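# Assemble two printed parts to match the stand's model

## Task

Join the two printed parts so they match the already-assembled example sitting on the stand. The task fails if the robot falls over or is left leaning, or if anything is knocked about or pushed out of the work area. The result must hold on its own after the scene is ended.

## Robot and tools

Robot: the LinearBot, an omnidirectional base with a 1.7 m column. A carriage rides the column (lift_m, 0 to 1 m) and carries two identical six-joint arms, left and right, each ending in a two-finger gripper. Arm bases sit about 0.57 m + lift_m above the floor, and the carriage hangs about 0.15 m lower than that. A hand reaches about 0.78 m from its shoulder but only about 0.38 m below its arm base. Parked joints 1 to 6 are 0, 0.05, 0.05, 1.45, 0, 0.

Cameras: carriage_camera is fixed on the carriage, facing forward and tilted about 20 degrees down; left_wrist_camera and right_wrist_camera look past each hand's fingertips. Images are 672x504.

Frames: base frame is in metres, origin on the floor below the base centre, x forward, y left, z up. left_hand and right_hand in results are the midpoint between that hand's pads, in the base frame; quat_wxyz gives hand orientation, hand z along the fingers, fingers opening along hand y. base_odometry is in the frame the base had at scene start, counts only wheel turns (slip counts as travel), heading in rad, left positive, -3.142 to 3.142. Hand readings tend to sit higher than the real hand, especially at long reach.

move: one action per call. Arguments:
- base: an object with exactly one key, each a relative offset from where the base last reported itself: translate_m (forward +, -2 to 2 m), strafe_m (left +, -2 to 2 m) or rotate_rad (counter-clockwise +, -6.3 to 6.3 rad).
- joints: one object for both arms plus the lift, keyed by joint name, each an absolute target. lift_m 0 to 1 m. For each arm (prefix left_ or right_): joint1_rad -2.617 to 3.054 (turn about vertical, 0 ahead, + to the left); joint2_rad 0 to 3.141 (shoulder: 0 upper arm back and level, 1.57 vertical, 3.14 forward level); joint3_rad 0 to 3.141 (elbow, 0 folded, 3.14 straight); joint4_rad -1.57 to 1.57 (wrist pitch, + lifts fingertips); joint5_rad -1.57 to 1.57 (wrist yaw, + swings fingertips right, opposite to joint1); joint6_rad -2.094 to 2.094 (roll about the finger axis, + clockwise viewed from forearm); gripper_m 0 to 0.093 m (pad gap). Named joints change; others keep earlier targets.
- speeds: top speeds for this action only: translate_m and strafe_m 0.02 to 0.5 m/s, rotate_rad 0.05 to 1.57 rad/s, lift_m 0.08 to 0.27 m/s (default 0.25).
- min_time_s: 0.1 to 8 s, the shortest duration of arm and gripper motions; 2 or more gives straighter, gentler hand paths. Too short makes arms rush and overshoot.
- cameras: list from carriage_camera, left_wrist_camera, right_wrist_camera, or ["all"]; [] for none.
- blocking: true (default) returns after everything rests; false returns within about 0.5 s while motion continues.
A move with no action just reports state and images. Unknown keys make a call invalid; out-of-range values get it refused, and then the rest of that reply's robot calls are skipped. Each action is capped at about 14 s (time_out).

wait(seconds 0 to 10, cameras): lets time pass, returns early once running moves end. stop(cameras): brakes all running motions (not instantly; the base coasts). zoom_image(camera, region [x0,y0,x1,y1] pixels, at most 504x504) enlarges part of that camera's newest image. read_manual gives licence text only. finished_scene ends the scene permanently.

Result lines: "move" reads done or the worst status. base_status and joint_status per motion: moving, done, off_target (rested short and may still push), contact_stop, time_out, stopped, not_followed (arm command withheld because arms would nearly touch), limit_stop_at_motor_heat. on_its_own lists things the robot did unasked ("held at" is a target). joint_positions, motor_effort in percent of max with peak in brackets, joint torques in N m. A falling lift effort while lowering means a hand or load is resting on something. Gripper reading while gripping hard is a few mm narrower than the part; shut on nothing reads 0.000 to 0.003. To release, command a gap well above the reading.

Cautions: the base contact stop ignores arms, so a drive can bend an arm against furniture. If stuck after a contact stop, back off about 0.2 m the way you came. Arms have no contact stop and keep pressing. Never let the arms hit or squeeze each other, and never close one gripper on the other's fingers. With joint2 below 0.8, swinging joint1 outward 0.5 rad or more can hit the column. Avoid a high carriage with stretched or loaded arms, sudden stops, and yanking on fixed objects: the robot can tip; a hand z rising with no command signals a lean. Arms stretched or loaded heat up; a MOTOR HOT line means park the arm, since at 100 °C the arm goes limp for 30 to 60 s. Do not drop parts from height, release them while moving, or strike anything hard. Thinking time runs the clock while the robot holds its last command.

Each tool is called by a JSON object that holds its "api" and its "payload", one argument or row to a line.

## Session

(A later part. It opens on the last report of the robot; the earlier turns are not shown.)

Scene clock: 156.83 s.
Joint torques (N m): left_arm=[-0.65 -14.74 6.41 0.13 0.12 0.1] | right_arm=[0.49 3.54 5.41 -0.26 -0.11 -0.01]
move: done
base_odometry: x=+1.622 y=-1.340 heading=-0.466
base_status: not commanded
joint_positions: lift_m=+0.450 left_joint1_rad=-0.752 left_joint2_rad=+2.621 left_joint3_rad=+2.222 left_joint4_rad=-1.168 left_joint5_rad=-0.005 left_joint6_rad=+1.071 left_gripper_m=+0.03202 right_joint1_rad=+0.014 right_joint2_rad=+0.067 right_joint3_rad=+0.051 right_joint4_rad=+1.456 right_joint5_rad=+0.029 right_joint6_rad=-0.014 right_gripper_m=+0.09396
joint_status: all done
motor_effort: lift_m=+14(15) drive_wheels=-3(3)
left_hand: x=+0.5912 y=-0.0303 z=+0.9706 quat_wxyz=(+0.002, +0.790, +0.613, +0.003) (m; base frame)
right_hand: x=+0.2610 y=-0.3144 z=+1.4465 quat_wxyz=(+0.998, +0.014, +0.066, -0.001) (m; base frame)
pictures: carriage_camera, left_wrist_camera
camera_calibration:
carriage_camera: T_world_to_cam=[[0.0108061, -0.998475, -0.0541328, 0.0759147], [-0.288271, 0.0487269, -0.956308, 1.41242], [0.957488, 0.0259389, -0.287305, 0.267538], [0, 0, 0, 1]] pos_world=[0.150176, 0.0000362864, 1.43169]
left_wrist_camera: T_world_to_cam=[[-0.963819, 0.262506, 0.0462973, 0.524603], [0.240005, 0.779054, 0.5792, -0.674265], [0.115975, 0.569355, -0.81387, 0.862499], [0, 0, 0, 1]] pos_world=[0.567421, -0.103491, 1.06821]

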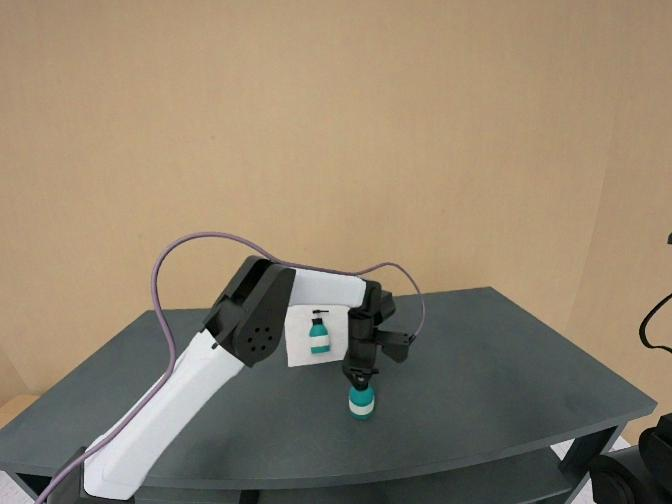

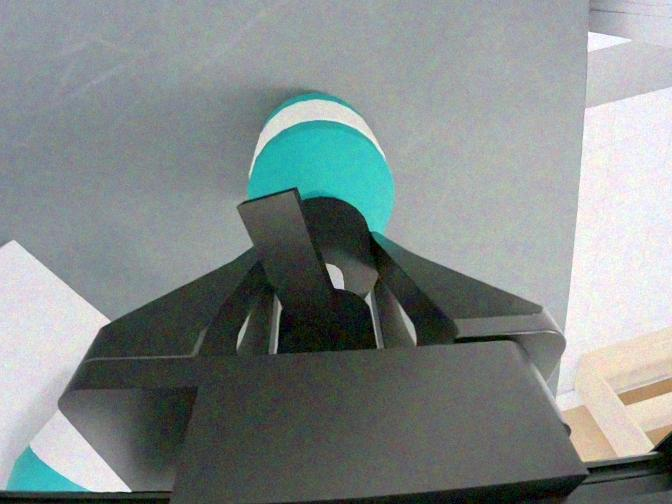

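{"api": "move", "payload": {
  "joints": {"lift_m":0.44},
  "speeds": {"lift_m":0.08}
}}

{"api": "move", "payload": {
  "joints": {"lift_m":0.43},
  "speeds": {"lift_m":0.08},
  "cameras": ["carriage_camera","left_wrist_camera"]
}}

{"api": "zoom_image", "payload": {
  "camera": "carriage_camera",
  "region": [290, 290, 410, 410]
}}

{"api": "zoom_image", "payload": {
  "camera": "left_wrist_camera",
  "region": [220, 60, 440, 280]
}}

Scene clock: 161.30 s.
Joint torques (N m): left_arm=[-0.65 -14.53 4.83 0.34 0.11 0.1] | right_arm=[0.43 3.54 5.46 -0.26 -0.11 0.01]
move: done
base_odometry: x=+1.622 y=-1.340 heading=-0.466
base_status: not commanded
joint_positions: lift_m=+0.441 left_joint1_rad=-0.752 left_joint2_rad=+2.619 left_joint3_rad=+2.241 left_joint4_rad=-1.189 left_joint5_rad=-0.005 left_joint6_rad=+1.071 left_gripper_m=+0.03201 right_joint1_rad=+0.014 right_joint2_rad=+0.067 right_joint3_rad=+0.051 right_joint4_rad=+1.456 right_joint5_rad=+0.029 right_joint6_rad=-0.014 right_gripper_m=+0.09396
joint_status: all done
motor_effort: lift_m=+13(14) drive_wheels=+3(3)
left_hand: x=+0.5916 y=-0.0309 z=+0.9666 quat_wxyz=(+0.002, +0.791, +0.612, +0.003) (m; base frame)
right_hand: x=+0.2610 y=-0.3144 z=+1.4368 quat_wxyz=(+0.998, +0.014, +0.066, -0.001) (m; base frame)
pictures: none

Scene clock: 161.80 s.
Joint torques (N m): left_arm=[-0.65 -13.11 4.18 0.55 0.11 0.08] | right_arm=[0.49 3.58 5.44 -0.27 -0.11 -0.01]
move: done
base_odometry: x=+1.622 y=-1.340 heading=-0.466
base_status: not commanded
joint_positions: lift_m=+0.431 left_joint1_rad=-0.752 left_joint2_rad=+2.604 left_joint3_rad=+2.251 left_joint4_rad=-1.208 left_joint5_rad=-0.005 left_joint6_rad=+1.071 left_gripper_m=+0.03201 right_joint1_rad=+0.014 right_joint2_rad=+0.067 right_joint3_rad=+0.051 right_joint4_rad=+1.456 right_joint5_rad=+0.029 right_joint6_rad=-0.014 right_gripper_m=+0.09396
joint_status: all done
motor_effort: lift_m=+12(17) drive_wheels=+3(3)
left_hand: x=+0.5915 y=-0.0309 z=+0.9658 quat_wxyz=(+0.004, +0.791, +0.612, +0.003) (m; base frame)
right_hand: x=+0.2610 y=-0.3144 z=+1.4268 quat_wxyz=(+0.998, +0.014, +0.066, -0.001) (m; base frame)
pictures: carriage_camera, left_wrist_camera
camera_calibration:
carriage_camera: T_world_to_cam=[[0.0108061, -0.998475, -0.0541328, 0.0748482], [-0.288271, 0.0487269, -0.956308, 1.39358], [0.957488, 0.0259389, -0.287305, 0.261878], [0, 0, 0, 1]] pos_world=[0.150176, 0.0000362864, 1.41199]
left_wrist_camera: T_world_to_cam=[[-0.96388, 0.263011, 0.0419612, 0.529479], [0.238232, 0.780953, 0.577371, -0.668261], [0.119085, 0.566513, -0.815403, 0.858439], [0, 0, 0, 1]] pos_world=[0.567327, -0.103695, 1.06359]

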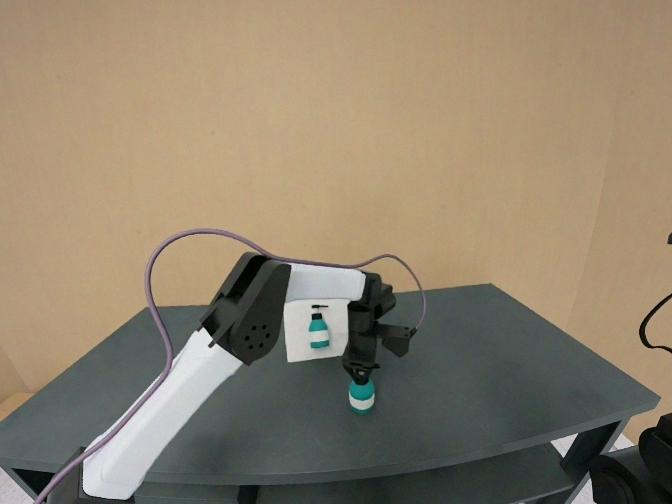

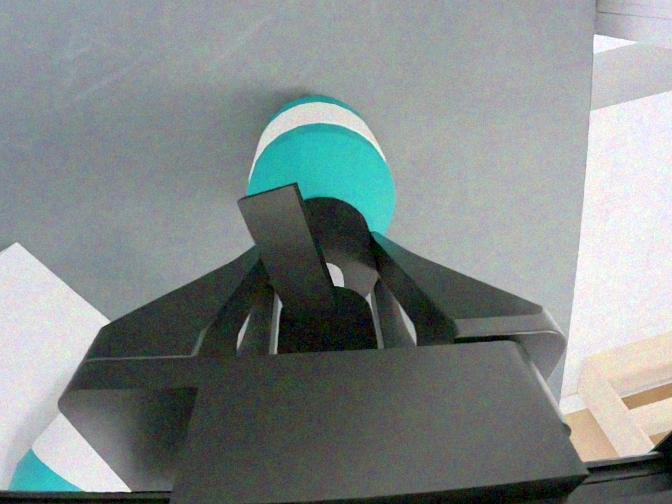

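Scaled by 4.200 from the camera's 672x504 image, which has a finer 960x720 frame.

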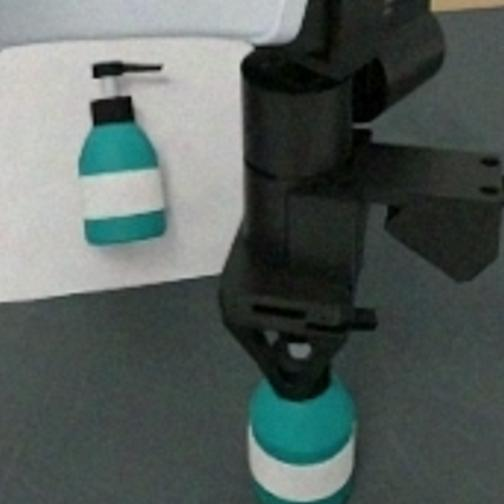

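Scaled by 2.291 from the camera's 672x504 image, which has a finer 960x720 frame.

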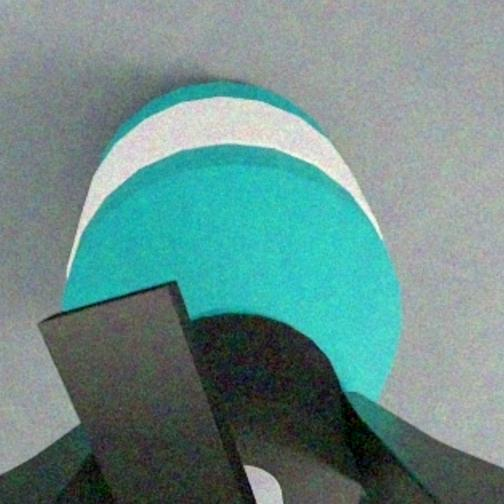

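{"api": "move", "payload": {
  "joints": {"lift_m":0.41},
  "speeds": {"lift_m":0.08},
  "cameras": ["carriage_camera"]
}}

{"api": "zoom_image", "payload": {
  "camera": "carriage_camera",
  "region": [310, 340, 410, 440]
}}

Scene clock: 169.53 s.
Joint torques (N m): left_arm=[-0.62 -9.85 3.22 0.89 0.11 0.09] | right_arm=[0.47 3.62 5.44 -0.25 -0.12 -0.01]
move: done
base_odometry: x=+1.622 y=-1.340 heading=-0.466
base_status: not commanded
joint_positions: lift_m=+0.411 left_joint1_rad=-0.752 left_joint2_rad=+2.571 left_joint3_rad=+2.262 left_joint4_rad=-1.240 left_joint5_rad=-0.005 left_joint6_rad=+1.071 left_gripper_m=+0.03201 right_joint1_rad=+0.014 right_joint2_rad=+0.067 right_joint3_rad=+0.051 right_joint4_rad=+1.456 right_joint5_rad=+0.029 right_joint6_rad=-0.014 right_gripper_m=+0.09396
joint_status: all done
motor_effort: lift_m=+13(16) drive_wheels=+3(3)
left_hand: x=+0.5914 y=-0.0307 z=+0.9648 quat_wxyz=(+0.011, +0.790, +0.612, +0.004) (m; base frame)
right_hand: x=+0.2610 y=-0.3144 z=+1.4068 quat_wxyz=(+0.998, +0.014, +0.066, -0.001) (m; base frame)
pictures: carriage_camera
camera_calibration:
carriage_camera: T_world_to_cam=[[0.0108061, -0.998475, -0.0541328, 0.0737656], [-0.288271, 0.0487269, -0.956308, 1.37446], [0.957488, 0.0259389, -0.287305, 0.256132], [0, 0, 0, 1]] pos_world=[0.150176, 0.0000362864, 1.39199]

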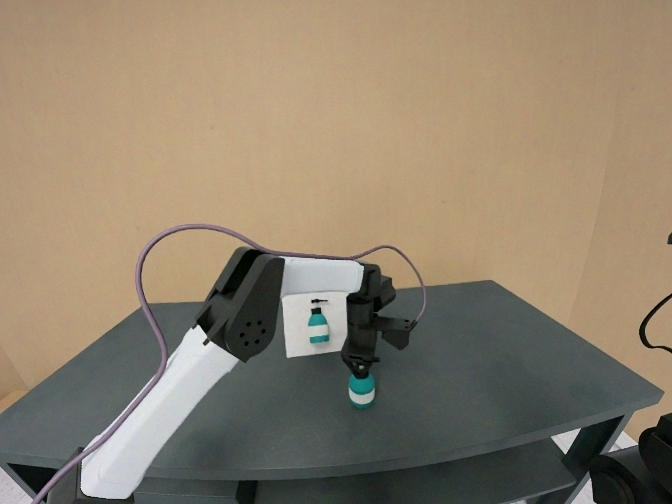

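Scaled by 5.040 from the camera's 672x504 image, which has a finer 960x720 frame.

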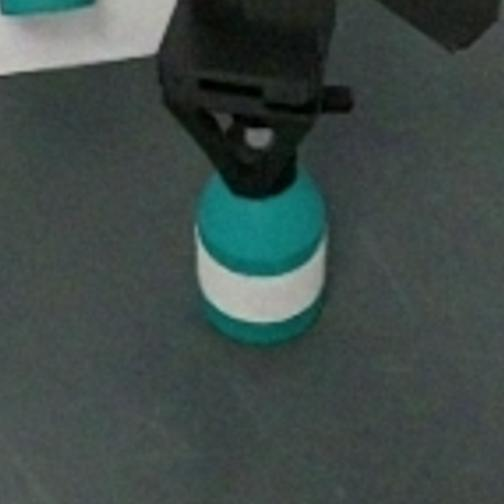

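{"api": "move", "payload": {
  "joints": {"lift_m":0.44},
  "speeds": {"lift_m":0.08}
}}

{"api": "move", "payload": {
  "joints": {"left_gripper_m":0.075},
  "min_time_s": 1.5,
  "cameras": ["carriage_camera","left_wrist_camera"]
}}

{"api": "zoom_image", "payload": {
  "camera": "carriage_camera",
  "region": [310, 340, 410, 440]
}}

Scene clock: 173.03 s.
Joint torques (N m): left_arm=[-0.68 -13.38 4.98 0.35 0.11 0.09] | right_arm=[0.43 3.56 5.45 -0.26 -0.11 0]
move: done
base_odometry: x=+1.622 y=-1.340 heading=-0.466
base_status: not commanded
joint_positions: lift_m=+0.440 left_joint1_rad=-0.752 left_joint2_rad=+2.607 left_joint3_rad=+2.240 left_joint4_rad=-1.189 left_joint5_rad=-0.005 left_joint6_rad=+1.071 left_gripper_m=+0.03201 right_joint1_rad=+0.014 right_joint2_rad=+0.067 right_joint3_rad=+0.051 right_joint4_rad=+1.456 right_joint5_rad=+0.029 right_joint6_rad=-0.014 right_gripper_m=+0.09396
joint_status: all done
motor_effort: lift_m=+20(25) drive_wheels=+3(3)
left_hand: x=+0.5925 y=-0.0318 z=+0.9710 quat_wxyz=(+0.007, +0.790, +0.612, +0.004) (m; base frame)
right_hand: x=+0.2610 y=-0.3144 z=+1.4359 quat_wxyz=(+0.998, +0.014, +0.066, -0.001) (m; base frame)
pictures: none

Scene clock: 174.83 s.
Joint torques (N m): left_arm=[-0.65 -13.41 5.03 0.32 0.11 0.09] | right_arm=[0.47 3.58 5.45 -0.25 -0.11 0]
move: done
base_odometry: x=+1.622 y=-1.340 heading=-0.466
base_status: not commanded
joint_positions: lift_m=+0.440 left_joint1_rad=-0.752 left_joint2_rad=+2.607 left_joint3_rad=+2.240 left_joint4_rad=-1.183 left_joint5_rad=-0.005 left_joint6_rad=+1.071 left_gripper_m=+0.07494 right_joint1_rad=+0.014 right_joint2_rad=+0.067 right_joint3_rad=+0.051 right_joint4_rad=+1.456 right_joint5_rad=+0.029 right_joint6_rad=-0.014 right_gripper_m=+0.09396
joint_status: all done
motor_effort: lift_m=+19(20) drive_wheels=+3(3)
left_hand: x=+0.5936 y=-0.0328 z=+0.9710 quat_wxyz=(+0.010, +0.790, +0.612, +0.004) (m; base frame)
right_hand: x=+0.2610 y=-0.3144 z=+1.4359 quat_wxyz=(+0.998, +0.014, +0.066, -0.001) (m; base frame)
pictures: carriage_camera, left_wrist_camera
camera_calibration:
carriage_camera: T_world_to_cam=[[0.0108061, -0.998475, -0.0541328, 0.0753408], [-0.288271, 0.0487269, -0.956308, 1.40229], [0.957488, 0.0259389, -0.287305, 0.264493], [0, 0, 0, 1]] pos_world=[0.150176, 0.0000362864, 1.42109]
left_wrist_camera: T_world_to_cam=[[-0.964195, 0.263312, 0.0315524, 0.54205], [0.233281, 0.785545, 0.573148, -0.663077], [0.126131, 0.559987, -0.818844, 0.862446], [0, 0, 0, 1]] pos_world=[0.568543, -0.10481, 1.06915]

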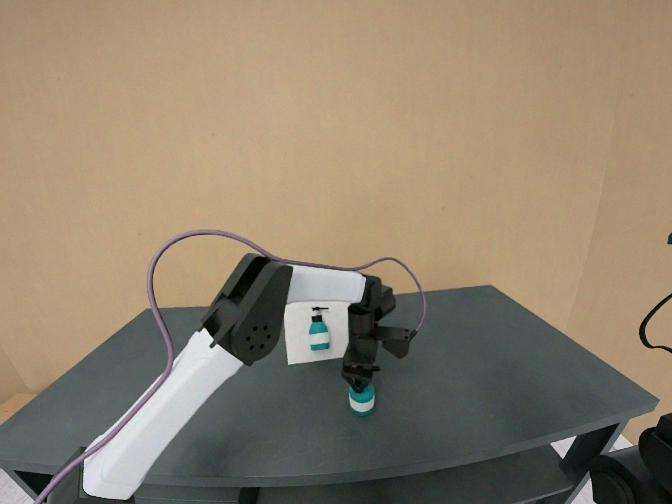

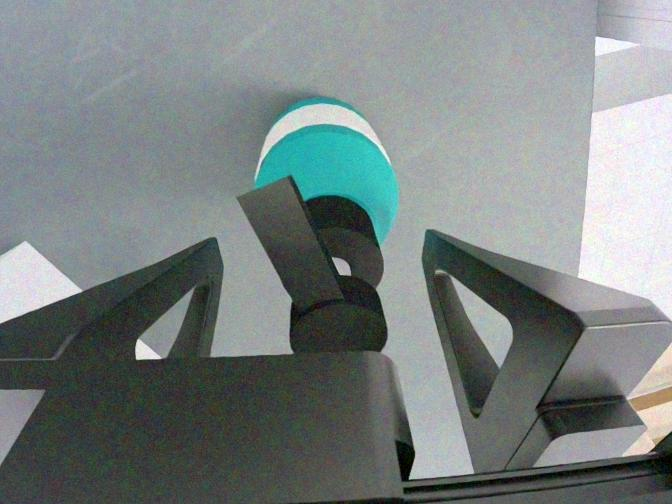

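Scaled by 5.040 from the camera's 672x504 image, which has a finer 960x720 frame.

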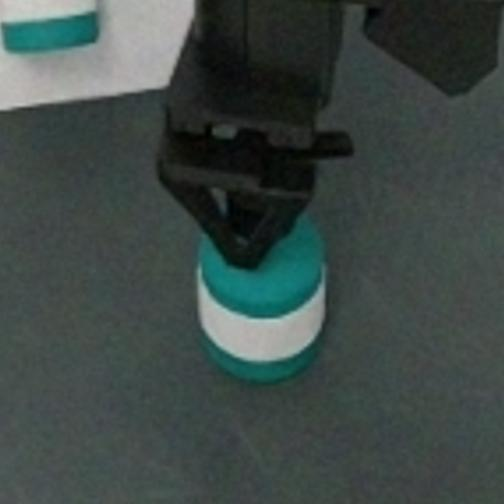

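Stable; rise clear.

{"api": "move", "payload": {
  "joints": {"lift_m":0.6},
  "speeds": {"lift_m":0.12},
  "cameras": ["carriage_camera","left_wrist_camera"]
}}

{"api": "zoom_image", "payload": {
  "camera": "carriage_camera",
  "region": [290, 340, 410, 460]
}}

Scene clock: 178.50 s.
Joint torques (N m): left_arm=[-0.66 -14.22 5.31 0.25 0.11 0.09] | right_arm=[0.49 3.49 5.44 -0.26 -0.11 0]
move: done
base_odometry: x=+1.622 y=-1.340 heading=-0.466
base_status: not commanded
joint_positions: lift_m=+0.600 left_joint1_rad=-0.752 left_joint2_rad=+2.615 left_joint3_rad=+2.236 left_joint4_rad=-1.179 left_joint5_rad=-0.005 left_joint6_rad=+1.071 left_gripper_m=+0.07494 right_joint1_rad=+0.014 right_joint2_rad=+0.067 right_joint3_rad=+0.051 right_joint4_rad=+1.456 right_joint5_rad=+0.029 right_joint6_rad=-0.014 right_gripper_m=+0.09396
joint_status: all done
motor_effort: lift_m=+19(27) drive_wheels=+3(3)
left_hand: x=+0.5927 y=-0.0320 z=+1.1261 quat_wxyz=(+0.006, +0.790, +0.612, +0.003) (m; base frame)
right_hand: x=+0.2610 y=-0.3144 z=+1.5960 quat_wxyz=(+0.998, +0.014, +0.066, -0.001) (m; base frame)
pictures: carriage_camera, left_wrist_camera
camera_calibration:
carriage_camera: T_world_to_cam=[[0.0108061, -0.998475, -0.0541328, 0.0840075], [-0.288271, 0.0487269, -0.956308, 1.55539], [0.957488, 0.0259389, -0.287305, 0.31049], [0, 0, 0, 1]] pos_world=[0.150176, 0.0000362864, 1.58119]
left_wrist_camera: T_world_to_cam=[[-0.963984, 0.263127, 0.0387218, 0.527869], [0.23674, 0.782581, 0.575778, -0.757482], [0.1212, 0.564208, -0.816689, 0.989698], [0, 0, 0, 1]] pos_world=[0.568232, -0.1045, 1.22398]

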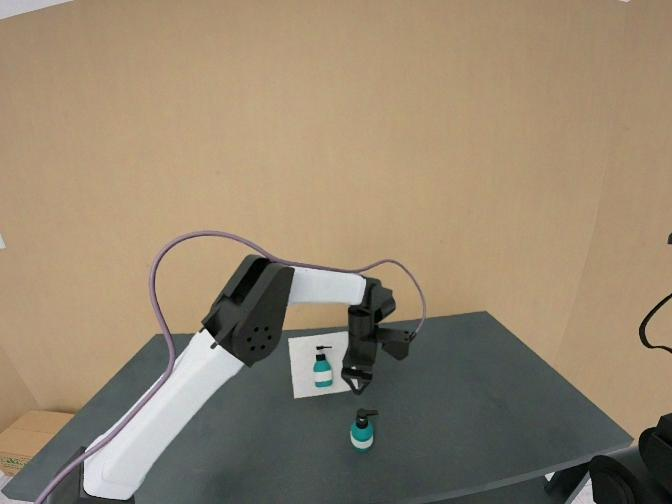

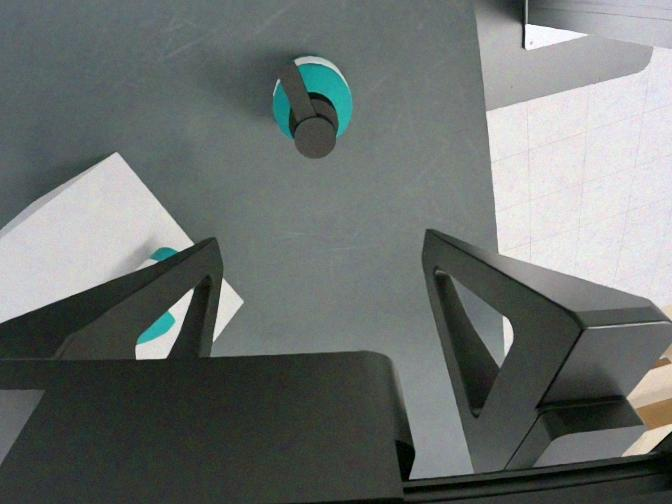

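Scaled by 4.200 from the camera's 672x504 image, which has a finer 960x720 frame.

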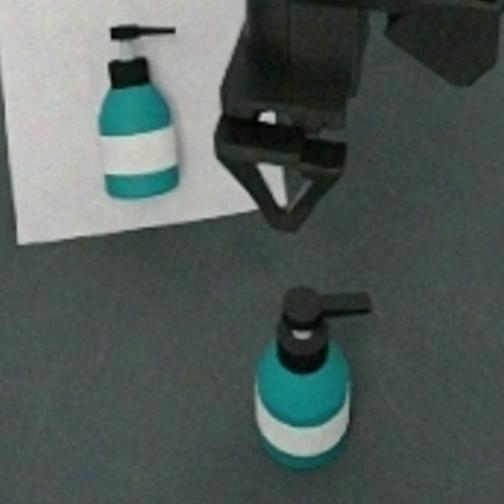

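{"api": "finished_scene", "payload": {

}}

The scene is finished: the task was done.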